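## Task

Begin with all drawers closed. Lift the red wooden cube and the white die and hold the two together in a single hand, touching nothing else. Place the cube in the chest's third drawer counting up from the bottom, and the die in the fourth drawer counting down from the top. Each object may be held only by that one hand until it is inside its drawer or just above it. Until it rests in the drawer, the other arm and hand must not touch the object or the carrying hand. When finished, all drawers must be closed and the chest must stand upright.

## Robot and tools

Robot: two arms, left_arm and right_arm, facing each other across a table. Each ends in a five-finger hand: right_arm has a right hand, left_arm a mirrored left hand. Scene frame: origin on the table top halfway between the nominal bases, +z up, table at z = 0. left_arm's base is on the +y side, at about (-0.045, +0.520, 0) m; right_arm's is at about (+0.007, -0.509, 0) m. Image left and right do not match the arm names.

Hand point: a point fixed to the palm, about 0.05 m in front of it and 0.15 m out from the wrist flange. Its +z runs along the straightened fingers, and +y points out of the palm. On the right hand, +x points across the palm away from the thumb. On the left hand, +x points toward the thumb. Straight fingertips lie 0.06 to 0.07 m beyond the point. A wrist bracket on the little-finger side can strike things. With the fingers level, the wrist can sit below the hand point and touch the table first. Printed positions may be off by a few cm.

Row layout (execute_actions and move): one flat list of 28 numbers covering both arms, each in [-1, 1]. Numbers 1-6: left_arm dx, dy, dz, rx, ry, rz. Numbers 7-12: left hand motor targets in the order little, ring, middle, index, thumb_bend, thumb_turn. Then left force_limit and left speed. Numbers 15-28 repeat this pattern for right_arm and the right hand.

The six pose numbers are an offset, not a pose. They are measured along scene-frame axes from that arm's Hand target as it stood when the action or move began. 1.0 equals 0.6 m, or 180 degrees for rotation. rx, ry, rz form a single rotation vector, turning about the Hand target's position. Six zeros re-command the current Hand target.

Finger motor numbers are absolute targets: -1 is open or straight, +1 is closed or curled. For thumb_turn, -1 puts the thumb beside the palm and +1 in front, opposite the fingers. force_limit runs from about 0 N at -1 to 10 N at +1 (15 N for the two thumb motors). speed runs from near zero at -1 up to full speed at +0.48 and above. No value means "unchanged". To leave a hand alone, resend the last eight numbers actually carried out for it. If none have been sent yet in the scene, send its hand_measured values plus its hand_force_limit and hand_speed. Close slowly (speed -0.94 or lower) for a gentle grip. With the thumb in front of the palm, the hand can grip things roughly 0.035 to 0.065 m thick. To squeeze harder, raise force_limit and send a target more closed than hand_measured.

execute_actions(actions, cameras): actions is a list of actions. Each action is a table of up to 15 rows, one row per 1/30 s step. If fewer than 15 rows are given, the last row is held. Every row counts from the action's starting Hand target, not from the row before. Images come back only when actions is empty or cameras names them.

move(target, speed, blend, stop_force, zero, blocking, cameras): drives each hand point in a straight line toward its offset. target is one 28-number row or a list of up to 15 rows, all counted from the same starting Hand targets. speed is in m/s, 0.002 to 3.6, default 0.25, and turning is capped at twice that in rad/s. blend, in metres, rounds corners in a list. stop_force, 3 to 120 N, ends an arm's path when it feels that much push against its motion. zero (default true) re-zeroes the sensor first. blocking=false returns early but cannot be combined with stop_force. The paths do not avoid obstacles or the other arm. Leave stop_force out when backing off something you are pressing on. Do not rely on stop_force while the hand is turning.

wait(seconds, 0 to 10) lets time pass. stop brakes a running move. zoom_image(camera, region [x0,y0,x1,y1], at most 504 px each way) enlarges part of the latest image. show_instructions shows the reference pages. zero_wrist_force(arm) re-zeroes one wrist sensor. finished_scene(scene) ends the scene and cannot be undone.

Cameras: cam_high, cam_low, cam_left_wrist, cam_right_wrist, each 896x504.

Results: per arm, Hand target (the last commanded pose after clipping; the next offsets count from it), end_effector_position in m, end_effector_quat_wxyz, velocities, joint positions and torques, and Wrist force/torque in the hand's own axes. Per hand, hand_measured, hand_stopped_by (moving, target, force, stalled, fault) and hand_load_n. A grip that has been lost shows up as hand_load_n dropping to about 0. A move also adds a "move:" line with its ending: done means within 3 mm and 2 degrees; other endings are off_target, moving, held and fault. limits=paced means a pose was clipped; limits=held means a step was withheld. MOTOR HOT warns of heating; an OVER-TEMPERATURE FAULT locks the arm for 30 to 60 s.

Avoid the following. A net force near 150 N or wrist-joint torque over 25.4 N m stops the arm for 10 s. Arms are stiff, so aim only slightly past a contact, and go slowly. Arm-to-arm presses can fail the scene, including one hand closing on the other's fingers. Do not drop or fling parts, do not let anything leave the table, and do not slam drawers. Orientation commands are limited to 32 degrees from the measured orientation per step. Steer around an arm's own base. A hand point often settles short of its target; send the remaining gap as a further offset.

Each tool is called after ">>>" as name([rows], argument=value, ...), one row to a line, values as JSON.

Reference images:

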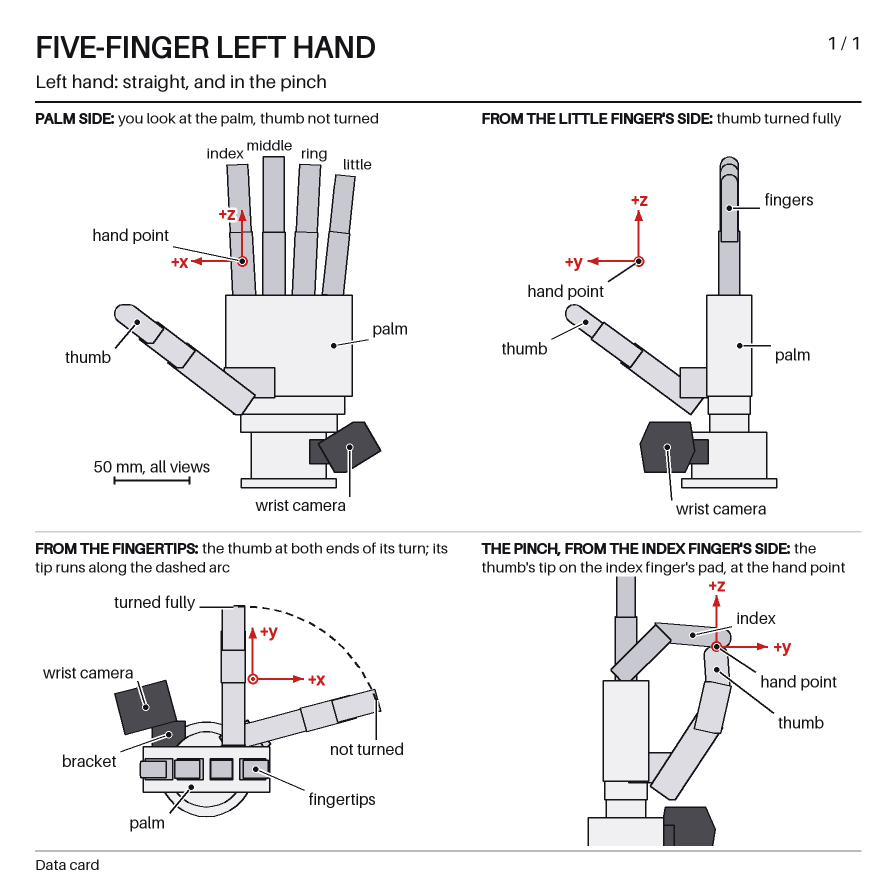

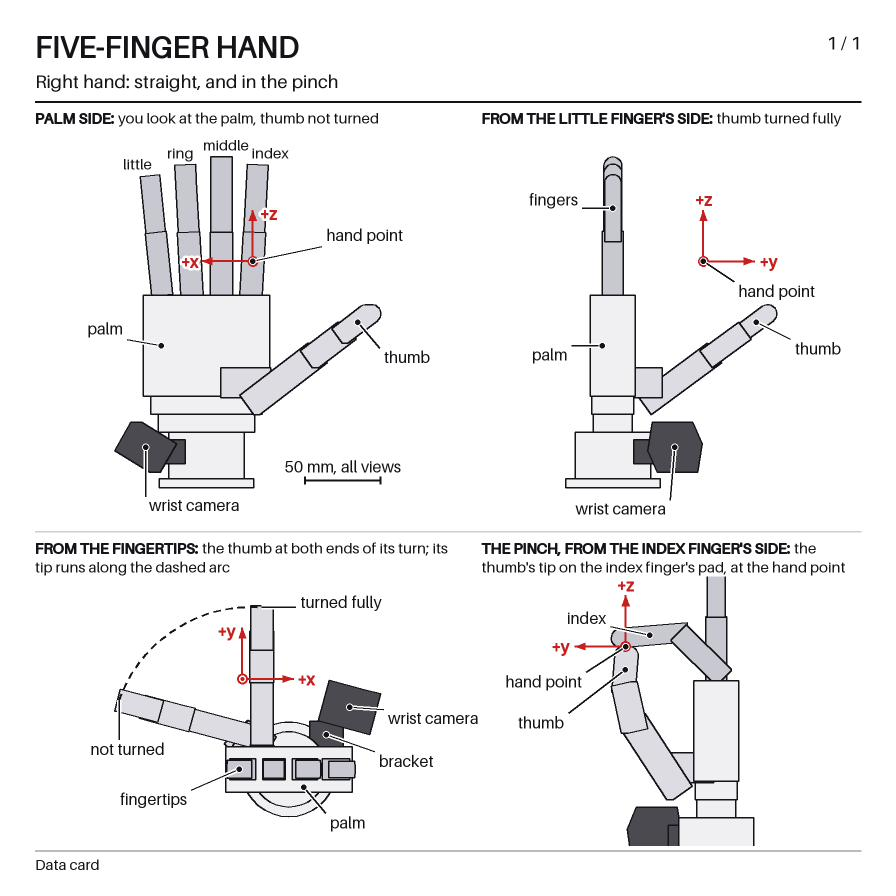

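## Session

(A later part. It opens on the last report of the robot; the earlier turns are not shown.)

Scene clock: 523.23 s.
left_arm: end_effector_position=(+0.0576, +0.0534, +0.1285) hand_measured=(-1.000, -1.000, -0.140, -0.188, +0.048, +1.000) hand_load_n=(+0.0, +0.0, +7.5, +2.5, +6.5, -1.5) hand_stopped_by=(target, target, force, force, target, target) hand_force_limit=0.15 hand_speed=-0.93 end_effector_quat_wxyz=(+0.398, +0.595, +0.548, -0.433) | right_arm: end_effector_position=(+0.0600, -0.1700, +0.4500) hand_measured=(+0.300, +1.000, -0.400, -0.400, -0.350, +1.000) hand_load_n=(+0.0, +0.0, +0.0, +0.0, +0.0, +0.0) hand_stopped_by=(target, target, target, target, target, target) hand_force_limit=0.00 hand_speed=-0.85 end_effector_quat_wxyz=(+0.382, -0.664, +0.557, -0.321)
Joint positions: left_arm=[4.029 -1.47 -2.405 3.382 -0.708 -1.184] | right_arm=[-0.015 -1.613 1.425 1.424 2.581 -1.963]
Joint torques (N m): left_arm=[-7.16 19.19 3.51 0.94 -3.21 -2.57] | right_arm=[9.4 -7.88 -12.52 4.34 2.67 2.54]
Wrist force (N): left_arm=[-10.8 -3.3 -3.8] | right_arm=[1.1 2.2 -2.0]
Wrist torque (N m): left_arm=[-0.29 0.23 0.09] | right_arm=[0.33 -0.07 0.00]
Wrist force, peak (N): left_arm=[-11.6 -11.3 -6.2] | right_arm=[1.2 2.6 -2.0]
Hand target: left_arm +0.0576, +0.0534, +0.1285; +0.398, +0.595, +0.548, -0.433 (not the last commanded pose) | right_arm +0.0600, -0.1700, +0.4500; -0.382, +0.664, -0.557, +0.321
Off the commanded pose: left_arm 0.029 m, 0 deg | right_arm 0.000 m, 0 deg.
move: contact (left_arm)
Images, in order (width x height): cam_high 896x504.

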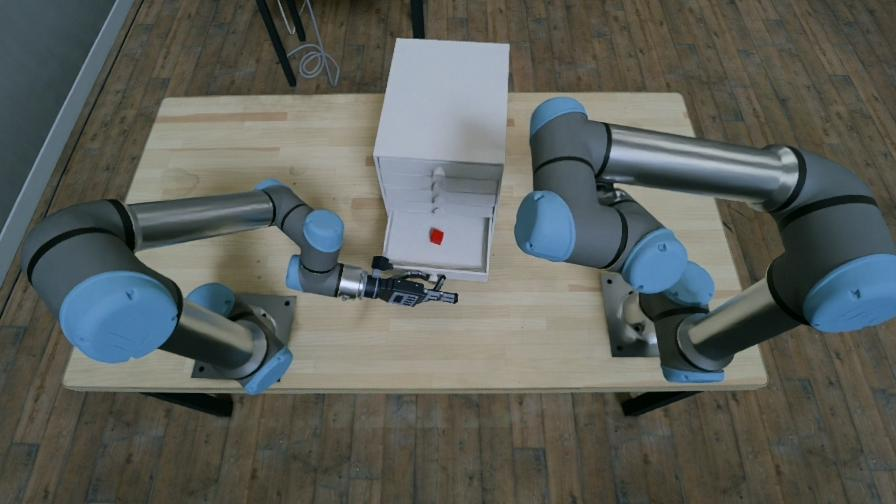

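>>> move(target=[-0.0033,0.0003,0.005,0,0,0,-1,-1,0.28,0.28,0.05,1,0.15,-0.93,0,0,0,0,0,0,0.3,1,-0.4,-0.4,-0.35,1,0.0,-0.85], speed=0.02, cameras=["cam_left_wrist", "cam_low"])

>>> zoom_image(camera="cam_low", region=[300, 130, 560, 300])

Scene clock: 526.27 s.
left_arm: end_effector_position=(+0.0556, +0.0536, +0.1315) hand_measured=(-1.000, -1.000, -0.140, -0.188, +0.048, +1.000) hand_load_n=(+0.0, +0.0, +6.0, +3.0, +8.0, +1.5) hand_stopped_by=(target, target, force, force, target, target) hand_force_limit=0.15 hand_speed=-0.93 end_effector_quat_wxyz=(+0.398, +0.595, +0.548, -0.433) | right_arm: end_effector_position=(+0.0600, -0.1700, +0.4500) hand_measured=(+0.300, +1.000, -0.400, -0.400, -0.350, +1.000) hand_load_n=(+0.0, +0.0, +0.0, +0.0, +0.0, +0.5) hand_stopped_by=(target, target, target, target, target, target) hand_force_limit=0.00 hand_speed=-0.85 end_effector_quat_wxyz=(+0.382, -0.664, +0.557, -0.321)
Joint positions: left_arm=[4.023 -1.461 -2.403 3.373 -0.713 -1.188] | right_arm=[-0.015 -1.613 1.425 1.424 2.581 -1.963]
Joint torques (N m): left_arm=[-9.36 20.16 22.12 -2.24 -2.01 -2.13] | right_arm=[9.59 -7.87 -12.42 4.35 2.68 2.6]
Wrist force (N): left_arm=[-2.1 -0.2 0.9] | right_arm=[1.3 2.4 -2.0]
Wrist torque (N m): left_arm=[-0.12 0.24 0.10] | right_arm=[0.36 -0.10 0.01]
Wrist force, peak (N): left_arm=[-10.8 -3.1 -3.7] | right_arm=[1.3 2.4 -2.2]
Hand target: left_arm +0.0556, +0.0536, +0.1315; +0.398, +0.595, +0.548, -0.433 | right_arm +0.0600, -0.1700, +0.4500; -0.382, +0.664, -0.557, +0.321
Off the commanded pose: left_arm 0.000 m, 0 deg | right_arm 0.000 m, 0 deg.
move: done
Images, in order (width x height): cam_low 896x504, cam_left_wrist 896x504.

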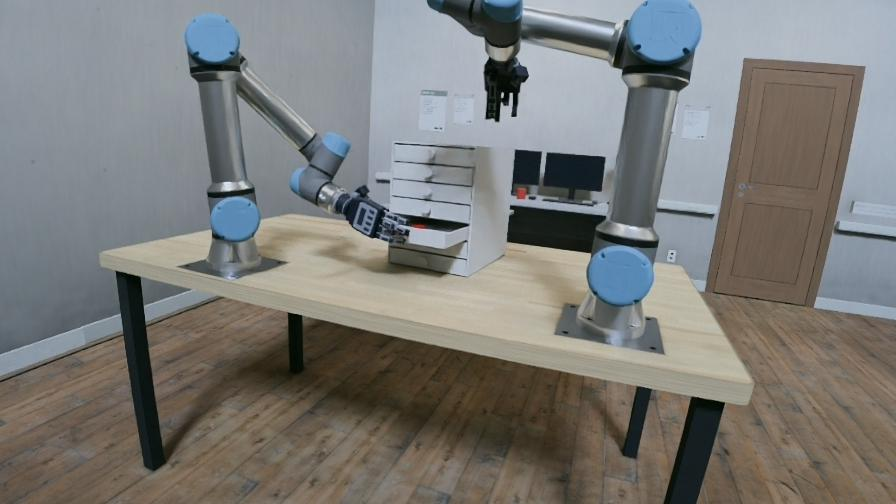

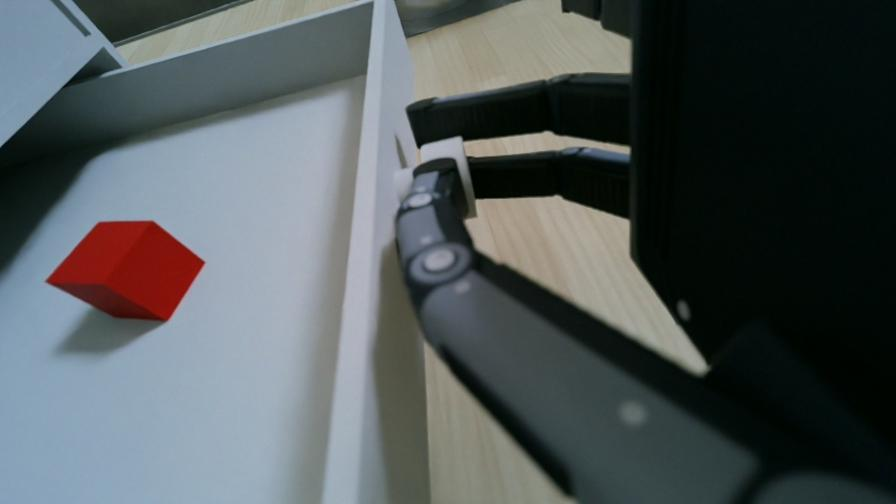

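Scaled by 1.938 from the camera's 896x504 image, which has a finer 1280x720 frame.

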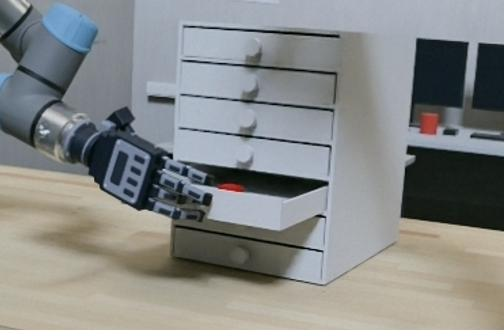

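>>> move([
  [0.0664,-0.0058,0,0,0,0,-1,-1,0.28,0.28,0.05,1,0.15,-0.93,0,0,0,0,0,0,0.3,1,-0.4,-0.4,-0.35,1,0.0,-0.85],
], speed=0.05, stop_force=15, cameras=[])

Scene clock: 531.90 s.
left_arm: end_effector_position=(+0.0954, +0.0501, +0.1315) hand_measured=(-1.000, -1.000, -0.140, -0.188, +0.048, +1.000) hand_load_n=(+0.0, +0.0, +6.5, +3.5, +6.5, +1.5) hand_stopped_by=(target, target, force, force, target, target) hand_force_limit=0.15 hand_speed=-0.93 end_effector_quat_wxyz=(+0.398, +0.595, +0.548, -0.433) | right_arm: end_effector_position=(+0.0600, -0.1700, +0.4500) hand_measured=(+0.300, +1.000, -0.400, -0.400, -0.350, +1.000) hand_load_n=(+0.0, +0.0, +0.0, -0.5, +0.0, +0.0) hand_stopped_by=(target, target, target, target, target, target) hand_force_limit=0.00 hand_speed=-0.85 end_effector_quat_wxyz=(+0.382, -0.664, +0.557, -0.321)
Joint positions: left_arm=[4.129 -1.531 -2.352 3.325 -0.621 -1.102] | right_arm=[-0.015 -1.613 1.425 1.424 2.581 -1.963]
Joint torques (N m): left_arm=[9.32 5.5 21.64 -1.97 2.49 1.94] | right_arm=[9.59 -8.62 -12.98 4.3 2.62 2.75]
Wrist force (N): left_arm=[-3.3 -4.0 0.3] | right_arm=[1.0 2.2 -1.8]
Wrist torque (N m): left_arm=[-0.25 0.14 -0.03] | right_arm=[0.33 -0.06 -0.01]
Wrist force, peak (N): left_arm=[-3.9 -4.2 -0.2] | right_arm=[1.2 2.7 -2.2]
Hand target: left_arm +0.0954, +0.0501, +0.1315; +0.398, +0.595, +0.548, -0.433 | right_arm +0.0600, -0.1700, +0.4500; -0.382, +0.664, -0.557, +0.321
Off the commanded pose: left_arm 0.000 m, 0 deg | right_arm 0.000 m, 0 deg.
move: done
No camera images: "cameras" was empty.

>>> move([
  [0.1577,-0.0138,0,0,0,0,-1,-1,0.28,0.28,0.05,1,0.15,-0.93,0,0,0,0,0,0,0.3,1,-0.4,-0.4,-0.35,1,0.0,-0.85],
], speed=0.05, stop_force=15, cameras=[])

>>> move([
  [0.0581,-0.0051,0,0,0,0,-1,-1,0.28,0.28,0.05,1,0.15,-0.93,0,0,0,0,0,0,0.3,1,-0.4,-0.4,-0.35,1,0.0,-0.85],
], speed=0.025, stop_force=12, cameras=["cam_high","cam_low"])

Scene clock: 535.90 s.
left_arm: end_effector_position=(+0.1900, +0.0419, +0.1315) hand_measured=(-1.000, -1.000, -0.140, -0.188, +0.048, +1.000) hand_load_n=(+0.0, +0.0, +9.0, +3.0, +3.0, -3.0) hand_stopped_by=(target, target, force, force, target, target) hand_force_limit=0.15 hand_speed=-0.93 end_effector_quat_wxyz=(+0.398, +0.595, +0.548, -0.433) | right_arm: end_effector_position=(+0.0600, -0.1700, +0.4500) hand_measured=(+0.300, +1.000, -0.400, -0.400, -0.350, +1.000) hand_load_n=(+0.0, +0.0, +0.0, +0.0, +0.0, +0.0) hand_stopped_by=(target, target, target, target, target, target) hand_force_limit=0.00 hand_speed=-0.85 end_effector_quat_wxyz=(+0.382, -0.664, +0.557, -0.321)
Joint positions: left_arm=[4.297 -1.722 -2.178 3.181 -0.486 -0.913] | right_arm=[-0.015 -1.613 1.425 1.424 2.581 -1.963]
Joint torques (N m): left_arm=[10.92 5.74 18.95 -2.81 -1.33 1.34] | right_arm=[9.11 -8.27 -13.38 4.32 2.56 2.62]
Wrist force (N): left_arm=[-19.1 -12.2 -2.8] | right_arm=[1.2 2.4 -1.8]
Wrist torque (N m): left_arm=[-0.35 0.04 0.02] | right_arm=[0.37 -0.09 0.02]
Wrist force, peak (N): left_arm=[-19.0 -12.4 -2.7] | right_arm=[1.5 2.4 -2.0]
Hand target: left_arm +0.1900, +0.0419, +0.1315; +0.398, +0.595, +0.548, -0.433 | right_arm +0.0600, -0.1700, +0.4500; -0.382, +0.664, -0.557, +0.321
Off the commanded pose: left_arm 0.000 m, 0 deg | right_arm 0.000 m, 0 deg.
move: done
No camera images: "cameras" was empty.

Scene clock: 537.87 s.
left_arm: end_effector_position=(+0.2084, +0.0403, +0.1315) hand_measured=(-1.000, -1.000, -0.140, -0.188, +0.052, +1.000) hand_load_n=(+0.0, +0.0, +13.0, +5.0, -3.5, -5.0) hand_stopped_by=(target, target, force, force, target, target) hand_force_limit=0.15 hand_speed=-0.93 end_effector_quat_wxyz=(+0.398, +0.595, +0.548, -0.433) | right_arm: end_effector_position=(+0.0600, -0.1700, +0.4500) hand_measured=(+0.300, +1.000, -0.400, -0.400, -0.350, +1.000) hand_load_n=(+0.0, +0.0, +0.0, +0.0, +0.0, +0.0) hand_stopped_by=(target, target, target, target, target, target) hand_force_limit=0.00 hand_speed=-0.85 end_effector_quat_wxyz=(+0.382, -0.664, +0.557, -0.321)
Joint positions: left_arm=[4.319 -1.759 -2.139 3.149 -0.469 -0.88] | right_arm=[-0.015 -1.613 1.425 1.424 2.581 -1.963]
Joint torques (N m): left_arm=[-1.4 26.4 3.75 1.44 -6.03 -2.56] | right_arm=[9.43 -8.38 -13.38 4.2 2.56 2.65]
Wrist force (N): left_arm=[-18.1 -14.5 -0.1] | right_arm=[1.2 2.2 -2.2]
Wrist torque (N m): left_arm=[-0.53 0.08 0.18] | right_arm=[0.35 -0.07 0.00]
Wrist force, peak (N): left_arm=[-19.3 -28.9 -6.4] | right_arm=[1.3 2.7 -2.0]
Hand target: left_arm +0.2084, +0.0403, +0.1315; +0.398, +0.595, +0.548, -0.433 (not the last commanded pose) | right_arm +0.0600, -0.1700, +0.4500; -0.382, +0.664, -0.557, +0.321
Off the commanded pose: left_arm 0.017 m, 0 deg | right_arm 0.000 m, 0 deg.
move: contact (left_arm)
Images, in order (width x height): cam_high 896x504, cam_low 896x504.

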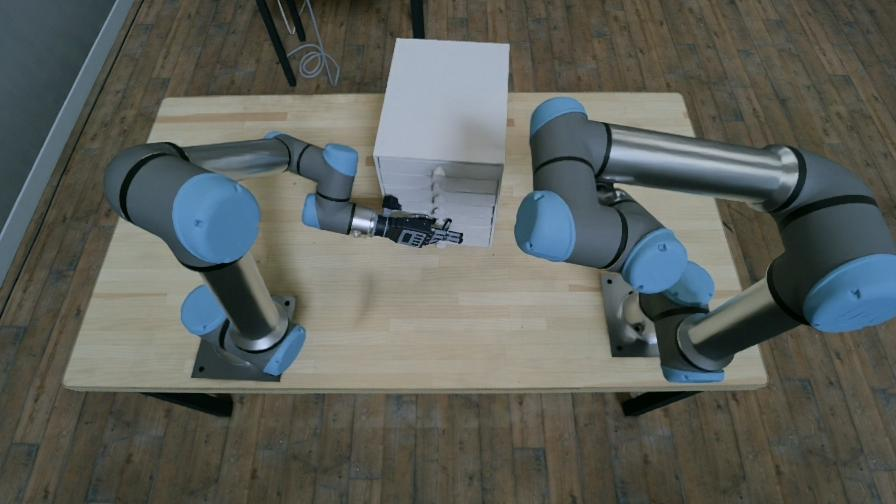

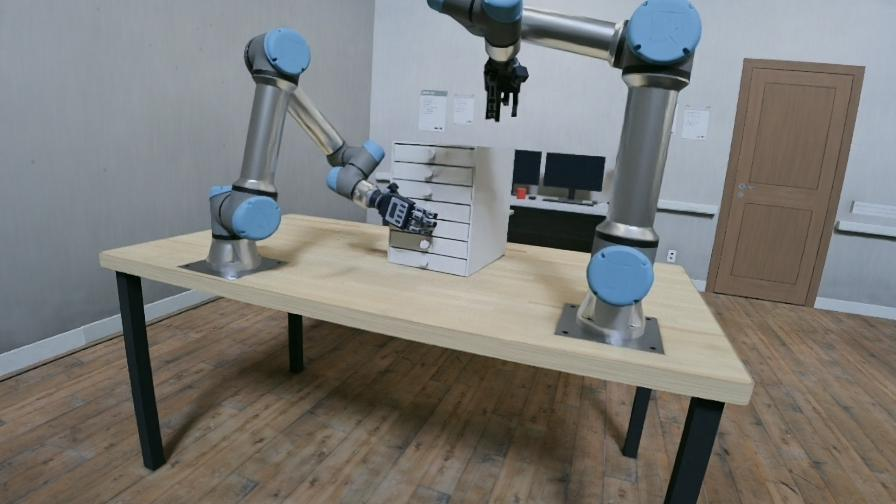

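>>> move([
  [0,0,0.0033,0,0,0,-1,-1,0.28,0.28,0.05,1,0.15,-0.93,0,0,0,0,0,0,0.3,1,-0.4,-0.4,-0.35,1,0.0,-0.85],
], speed=0.02, cameras=["cam_high","cam_low"])

>>> zoom_image(camera="cam_low", region=[360, 120, 520, 290])

>>> zoom_image(camera="cam_high", region=[360, 140, 520, 260])

Scene clock: 540.03 s.
left_arm: end_effector_position=(+0.2084, +0.0403, +0.1334) hand_measured=(-1.000, -1.000, -0.140, -0.188, +0.052, +1.000) hand_load_n=(+0.0, +0.0, +11.0, +8.5, -2.5, +2.0) hand_stopped_by=(target, target, force, force, target, target) hand_force_limit=0.15 hand_speed=-0.93 end_effector_quat_wxyz=(+0.398, +0.595, +0.548, -0.433) | right_arm: end_effector_position=(+0.0600, -0.1700, +0.4500) hand_measured=(+0.300, +1.000, -0.400, -0.400, -0.350, +1.000) hand_load_n=(+0.0, +0.0, +0.0, +0.0, +0.0, +0.0) hand_stopped_by=(target, target, target, target, target, target) hand_force_limit=0.00 hand_speed=-0.85 end_effector_quat_wxyz=(+0.382, -0.664, +0.557, -0.321)
Joint positions: left_arm=[4.319 -1.755 -2.137 3.144 -0.469 -0.88] | right_arm=[-0.015 -1.613 1.425 1.424 2.581 -1.963]
Joint torques (N m): left_arm=[2.39 34.91 28.24 -1.52 -2.49 -0.88] | right_arm=[8.6 -8.81 -14.33 4.21 2.6 2.62]
Wrist force (N): left_arm=[-0.3 -15.6 12.3] | right_arm=[1.0 2.0 -2.0]
Wrist torque (N m): left_arm=[-0.61 0.32 0.31] | right_arm=[0.32 -0.05 -0.02]
Wrist force, peak (N): left_arm=[-18.7 -14.8 -0.1] | right_arm=[1.2 2.5 -2.2]
Hand target: left_arm +0.2084, +0.0403, +0.1335; +0.398, +0.595, +0.548, -0.433 | right_arm +0.0600, -0.1700, +0.4500; -0.382, +0.664, -0.557, +0.321
Off the commanded pose: left_arm 0.000 m, 0 deg | right_arm 0.000 m, 0 deg.
move: done
Images, in order (width x height): cam_high 896x504, cam_low 896x504.

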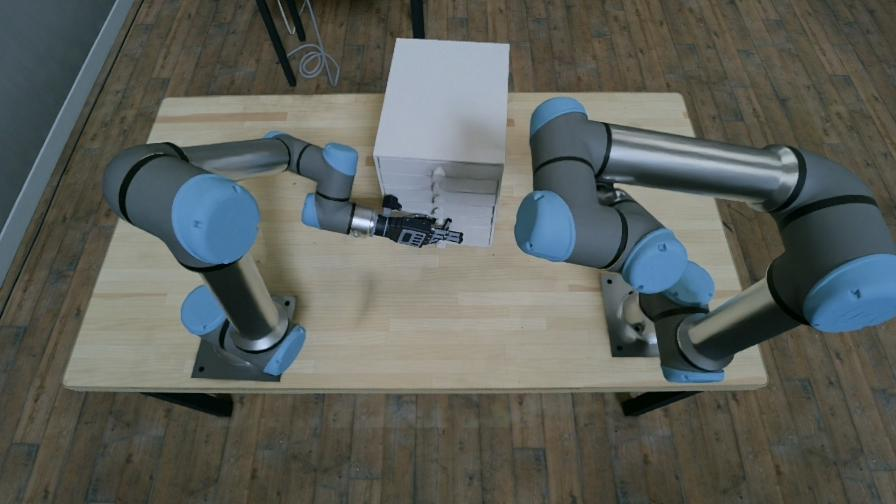

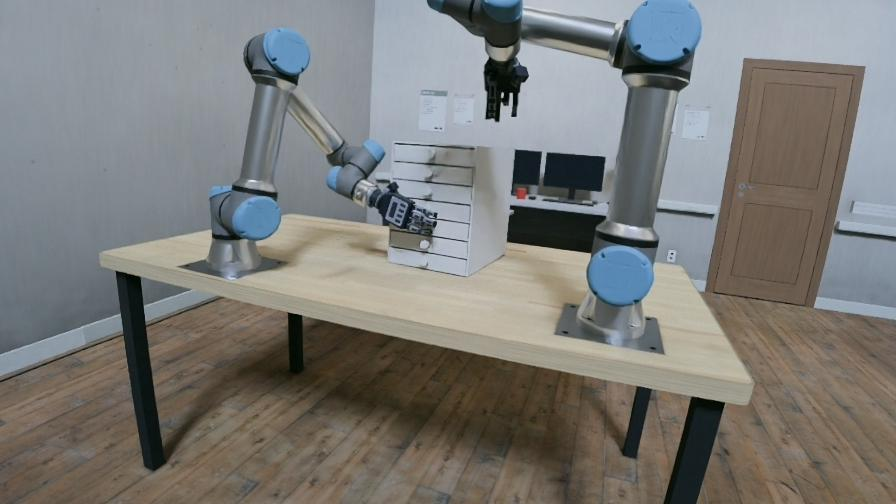

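Scaled by 2.965 from the camera's 896x504 image, which has a finer 1280x720 frame.

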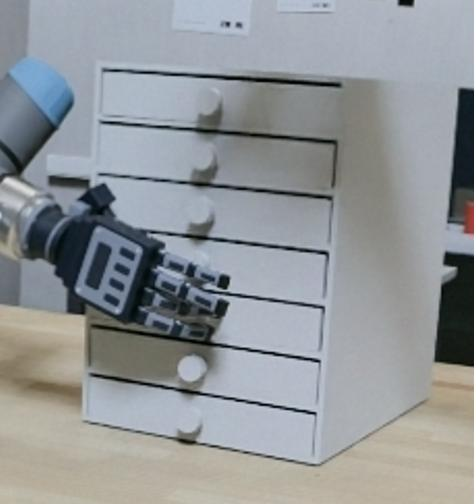

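Scaled by 3.150 from the camera's 896x504 image, which has a finer 1280x720 frame.

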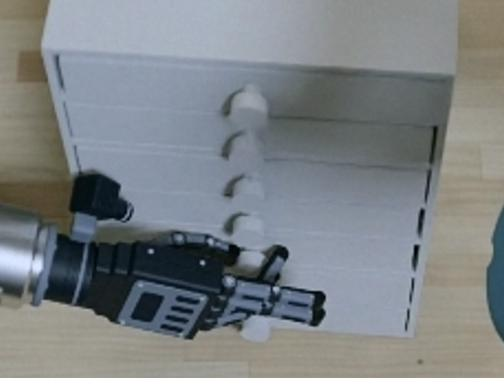

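>>> move([
  [0,0,0,0,0,0,-1,-1,-0.42,-0.42,0.05,1,0.0,-0.6,0,0,0,0,0,0,0.3,1,-0.4,-0.4,-0.35,1,0.0,-0.85],
], speed=0.02, cameras=["cam_low"])

>>> zoom_image(camera="cam_low", region=[360, 120, 520, 290])

Scene clock: 541.27 s.
left_arm: end_effector_position=(+0.2084, +0.0403, +0.1335) hand_measured=(-1.000, -1.000, -0.420, -0.420, +0.050, +1.000) hand_load_n=(+0.0, +0.0, +0.0, +0.0, -0.5, +0.0) hand_stopped_by=(target, target, target, target, target, target) hand_force_limit=0.00 hand_speed=-0.60 end_effector_quat_wxyz=(+0.398, +0.595, +0.548, -0.433) | right_arm: end_effector_position=(+0.0600, -0.1700, +0.4500) hand_measured=(+0.300, +1.000, -0.400, -0.400, -0.350, +1.000) hand_load_n=(+0.0, +0.0, +0.0, +0.0, +0.0, +0.0) hand_stopped_by=(target, target, target, target, target, target) hand_force_limit=0.00 hand_speed=-0.85 end_effector_quat_wxyz=(+0.382, -0.664, +0.557, -0.321)
Joint positions: left_arm=[4.319 -1.755 -2.136 3.143 -0.469 -0.88] | right_arm=[-0.015 -1.613 1.425 1.424 2.581 -1.963]
Joint torques (N m): left_arm=[6.42 28.54 11.94 -1.38 -0.48 2.21] | right_arm=[9.16 -8.36 -13.57 4.22 2.54 2.56]
Wrist force (N): left_arm=[-2.2 -2.4 0.0] | right_arm=[1.1 2.3 -1.6]
Wrist torque (N m): left_arm=[-0.23 0.25 0.09] | right_arm=[0.33 -0.08 0.00]
Wrist force, peak (N): left_arm=[0.3 -16.0 12.6] | right_arm=[1.5 2.4 -2.1]
Hand target: left_arm +0.2084, +0.0403, +0.1335; +0.398, +0.595, +0.548, -0.433 | right_arm +0.0600, -0.1700, +0.4500; -0.382, +0.664, -0.557, +0.321
Off the commanded pose: left_arm 0.000 m, 0 deg | right_arm 0.000 m, 0 deg.
move: done
Images, in order (width x height): cam_low 896x504.

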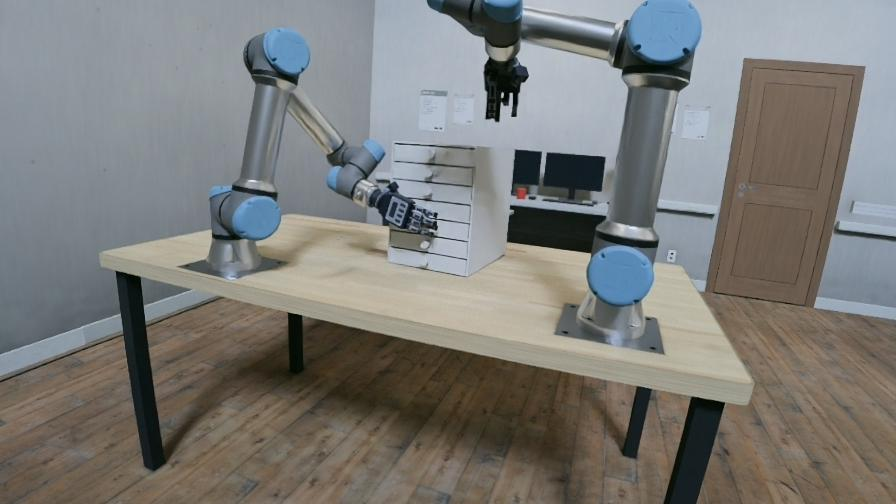

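Scaled by 2.965 from the camera's 896x504 image, which has a finer 1280x720 frame.

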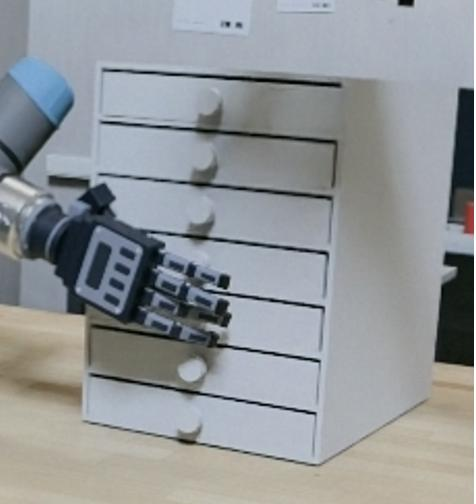

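>>> move([
  [-0.0996,0.0087,0,0,0,0,-1,-1,-0.42,-0.42,0.05,1,0.0,-0.6,0,0,0,0,0,0,0.3,1,-0.4,-0.4,-0.35,1,0.0,-0.85],
  [-0.0996,0.0087,0.1942,0,0,0,-1,-1,-0.42,-0.42,0.05,1,0.0,-0.6,0,0,0,0,0,0,0.3,1,-0.4,-0.4,-0.35,1,0.0,-0.85],
  [-0.314,0.0345,0.5108,0.1494,-0.0131,0,-1,-1,-0.42,-0.42,0.05,1,0.0,-0.6,0,0,0,0,0,0,0.3,1,-0.4,-0.4,-0.35,1,0.0,-0.85],
], speed=[0.08,0.15,0.2], blend=[0.01,0.03,0], cameras=["cam_high","cam_low","cam_left_wrist"])

>>> zoom_image(camera="cam_low", region=[360, 120, 520, 290])

>>> zoom_image(camera="cam_high", region=[360, 30, 520, 260])

Scene clock: 546.43 s.
left_arm: end_effector_position=(+0.0200, +0.0610, +0.4399) hand_measured=(-1.000, -1.000, -0.420, -0.420, +0.050, +1.000) hand_load_n=(+0.0, +0.0, +0.0, +0.0, +0.0, +0.0) hand_stopped_by=(target, target, target, target, target, target) hand_force_limit=0.00 hand_speed=-0.60 end_effector_quat_wxyz=(+0.260, +0.680, +0.625, -0.282) | right_arm: end_effector_position=(+0.0600, -0.1700, +0.4500) hand_measured=(+0.300, +1.000, -0.400, -0.400, -0.350, +1.000) hand_load_n=(+0.0, +0.0, +0.0, +0.0, +0.0, +0.0) hand_stopped_by=(target, target, target, target, target, target) hand_force_limit=0.00 hand_speed=-0.85 end_effector_quat_wxyz=(+0.382, -0.664, +0.557, -0.321)
Joint positions: left_arm=[3.707 -1.501 -1.342 1.963 -1.158 -1.118] | right_arm=[-0.015 -1.613 1.425 1.424 2.581 -1.963]
Joint torques (N m): left_arm=[-7.82 8.07 26.21 -2.77 -2.33 -2.02] | right_arm=[8.85 -8.67 -13.83 4.1 2.53 2.49]
Wrist force (N): left_arm=[-1.7 -1.9 -1.1] | right_arm=[1.0 2.3 -1.9]
Wrist torque (N m): left_arm=[-0.11 -0.01 0.19] | right_arm=[0.35 -0.06 0.00]
Wrist force, peak (N): left_arm=[-2.4 -3.1 0.3] | right_arm=[1.3 2.6 -2.1]
Hand target: left_arm +0.0200, +0.0610, +0.4400; +0.260, +0.680, +0.625, -0.282 | right_arm +0.0600, -0.1700, +0.4500; -0.382, +0.664, -0.557, +0.321
Off the commanded pose: left_arm 0.000 m, 0 deg | right_arm 0.000 m, 0 deg.
move: done
Images, in order (width x height): cam_high 896x504, cam_low 896x504, cam_left_wrist 896x504.

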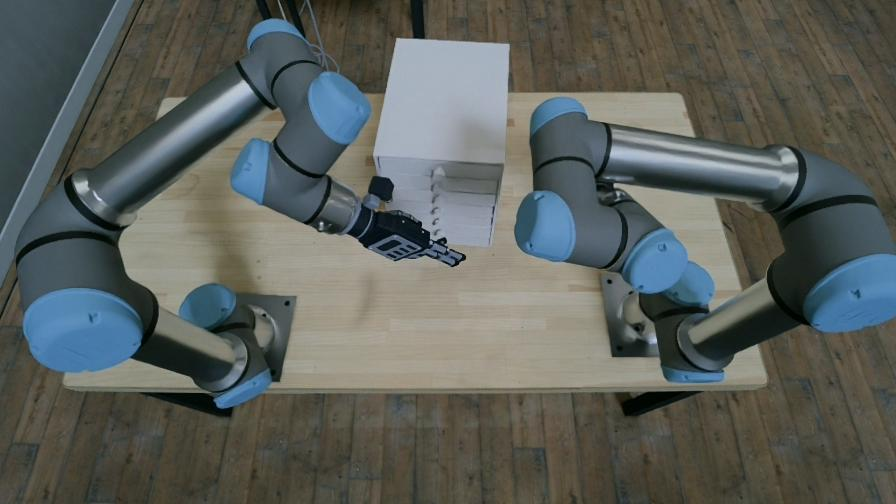

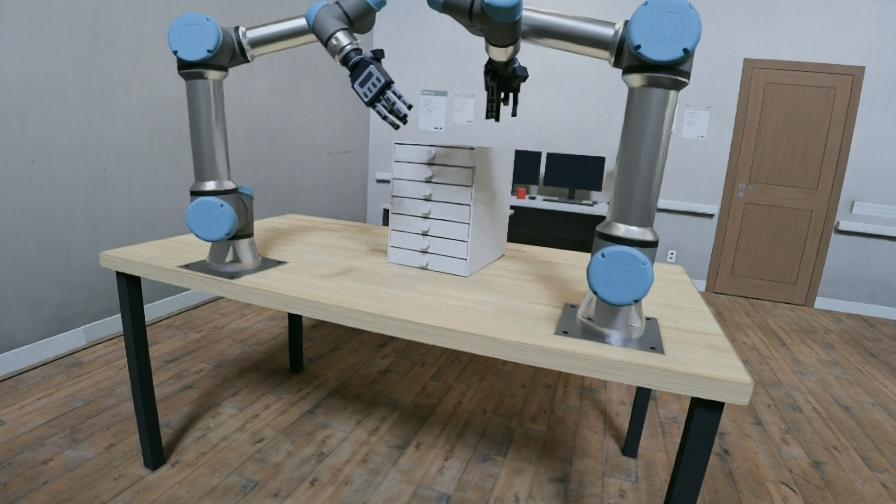

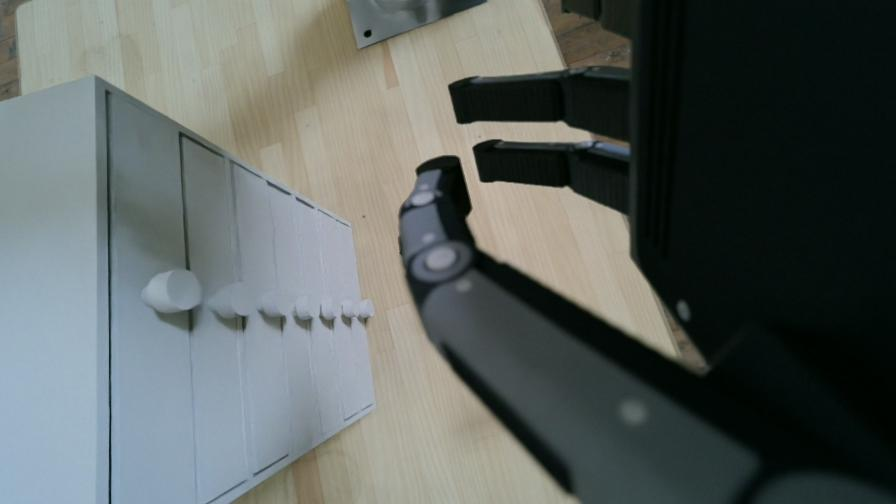

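Scaled by 2.965 from the camera's 896x504 image, which has a finer 1280x720 frame.

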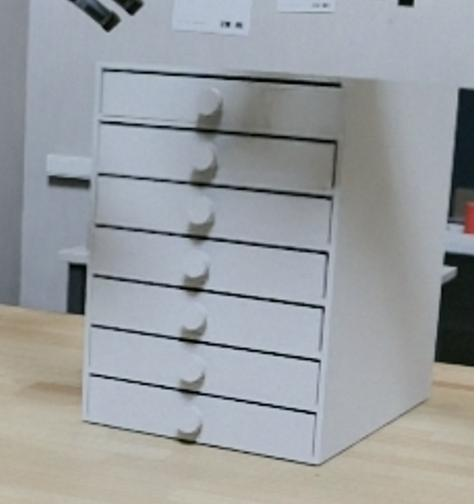

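Scaled by 2.191 from the camera's 896x504 image, which has a finer 1280x720 frame.

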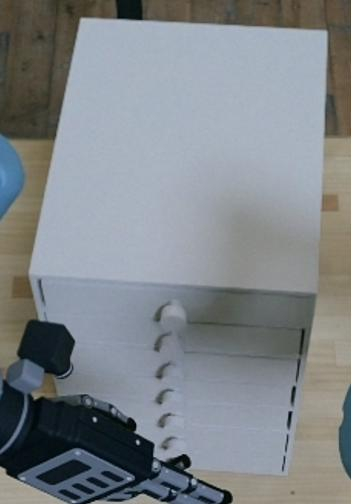

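>>> zoom_image(camera="cam_left_wrist", region=[90, 70, 400, 500])

>>> zoom_image(camera="cam_low", region=[380, 190, 490, 285])

Scaled by 1.172 from the camera's 896x504 image, which has a finer 1280x720 frame.

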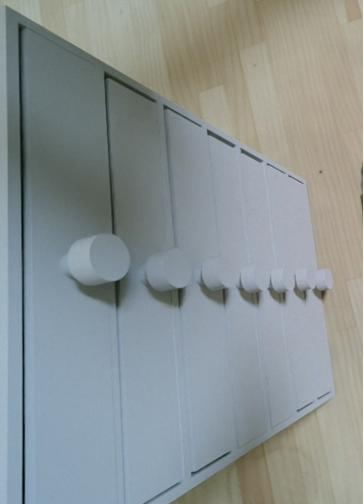

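Scaled by 4.582 from the camera's 896x504 image, which has a finer 1280x720 frame.

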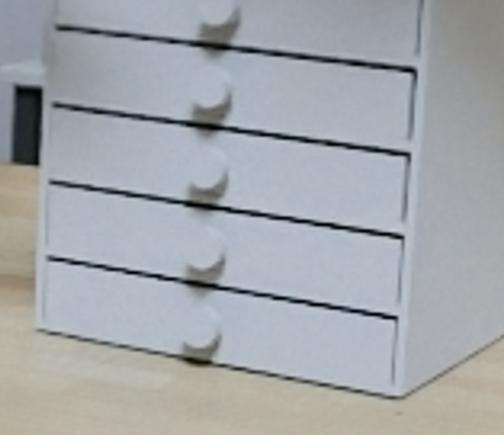

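>>> finished_scene(scene=2)

The scene is finished: the task was done.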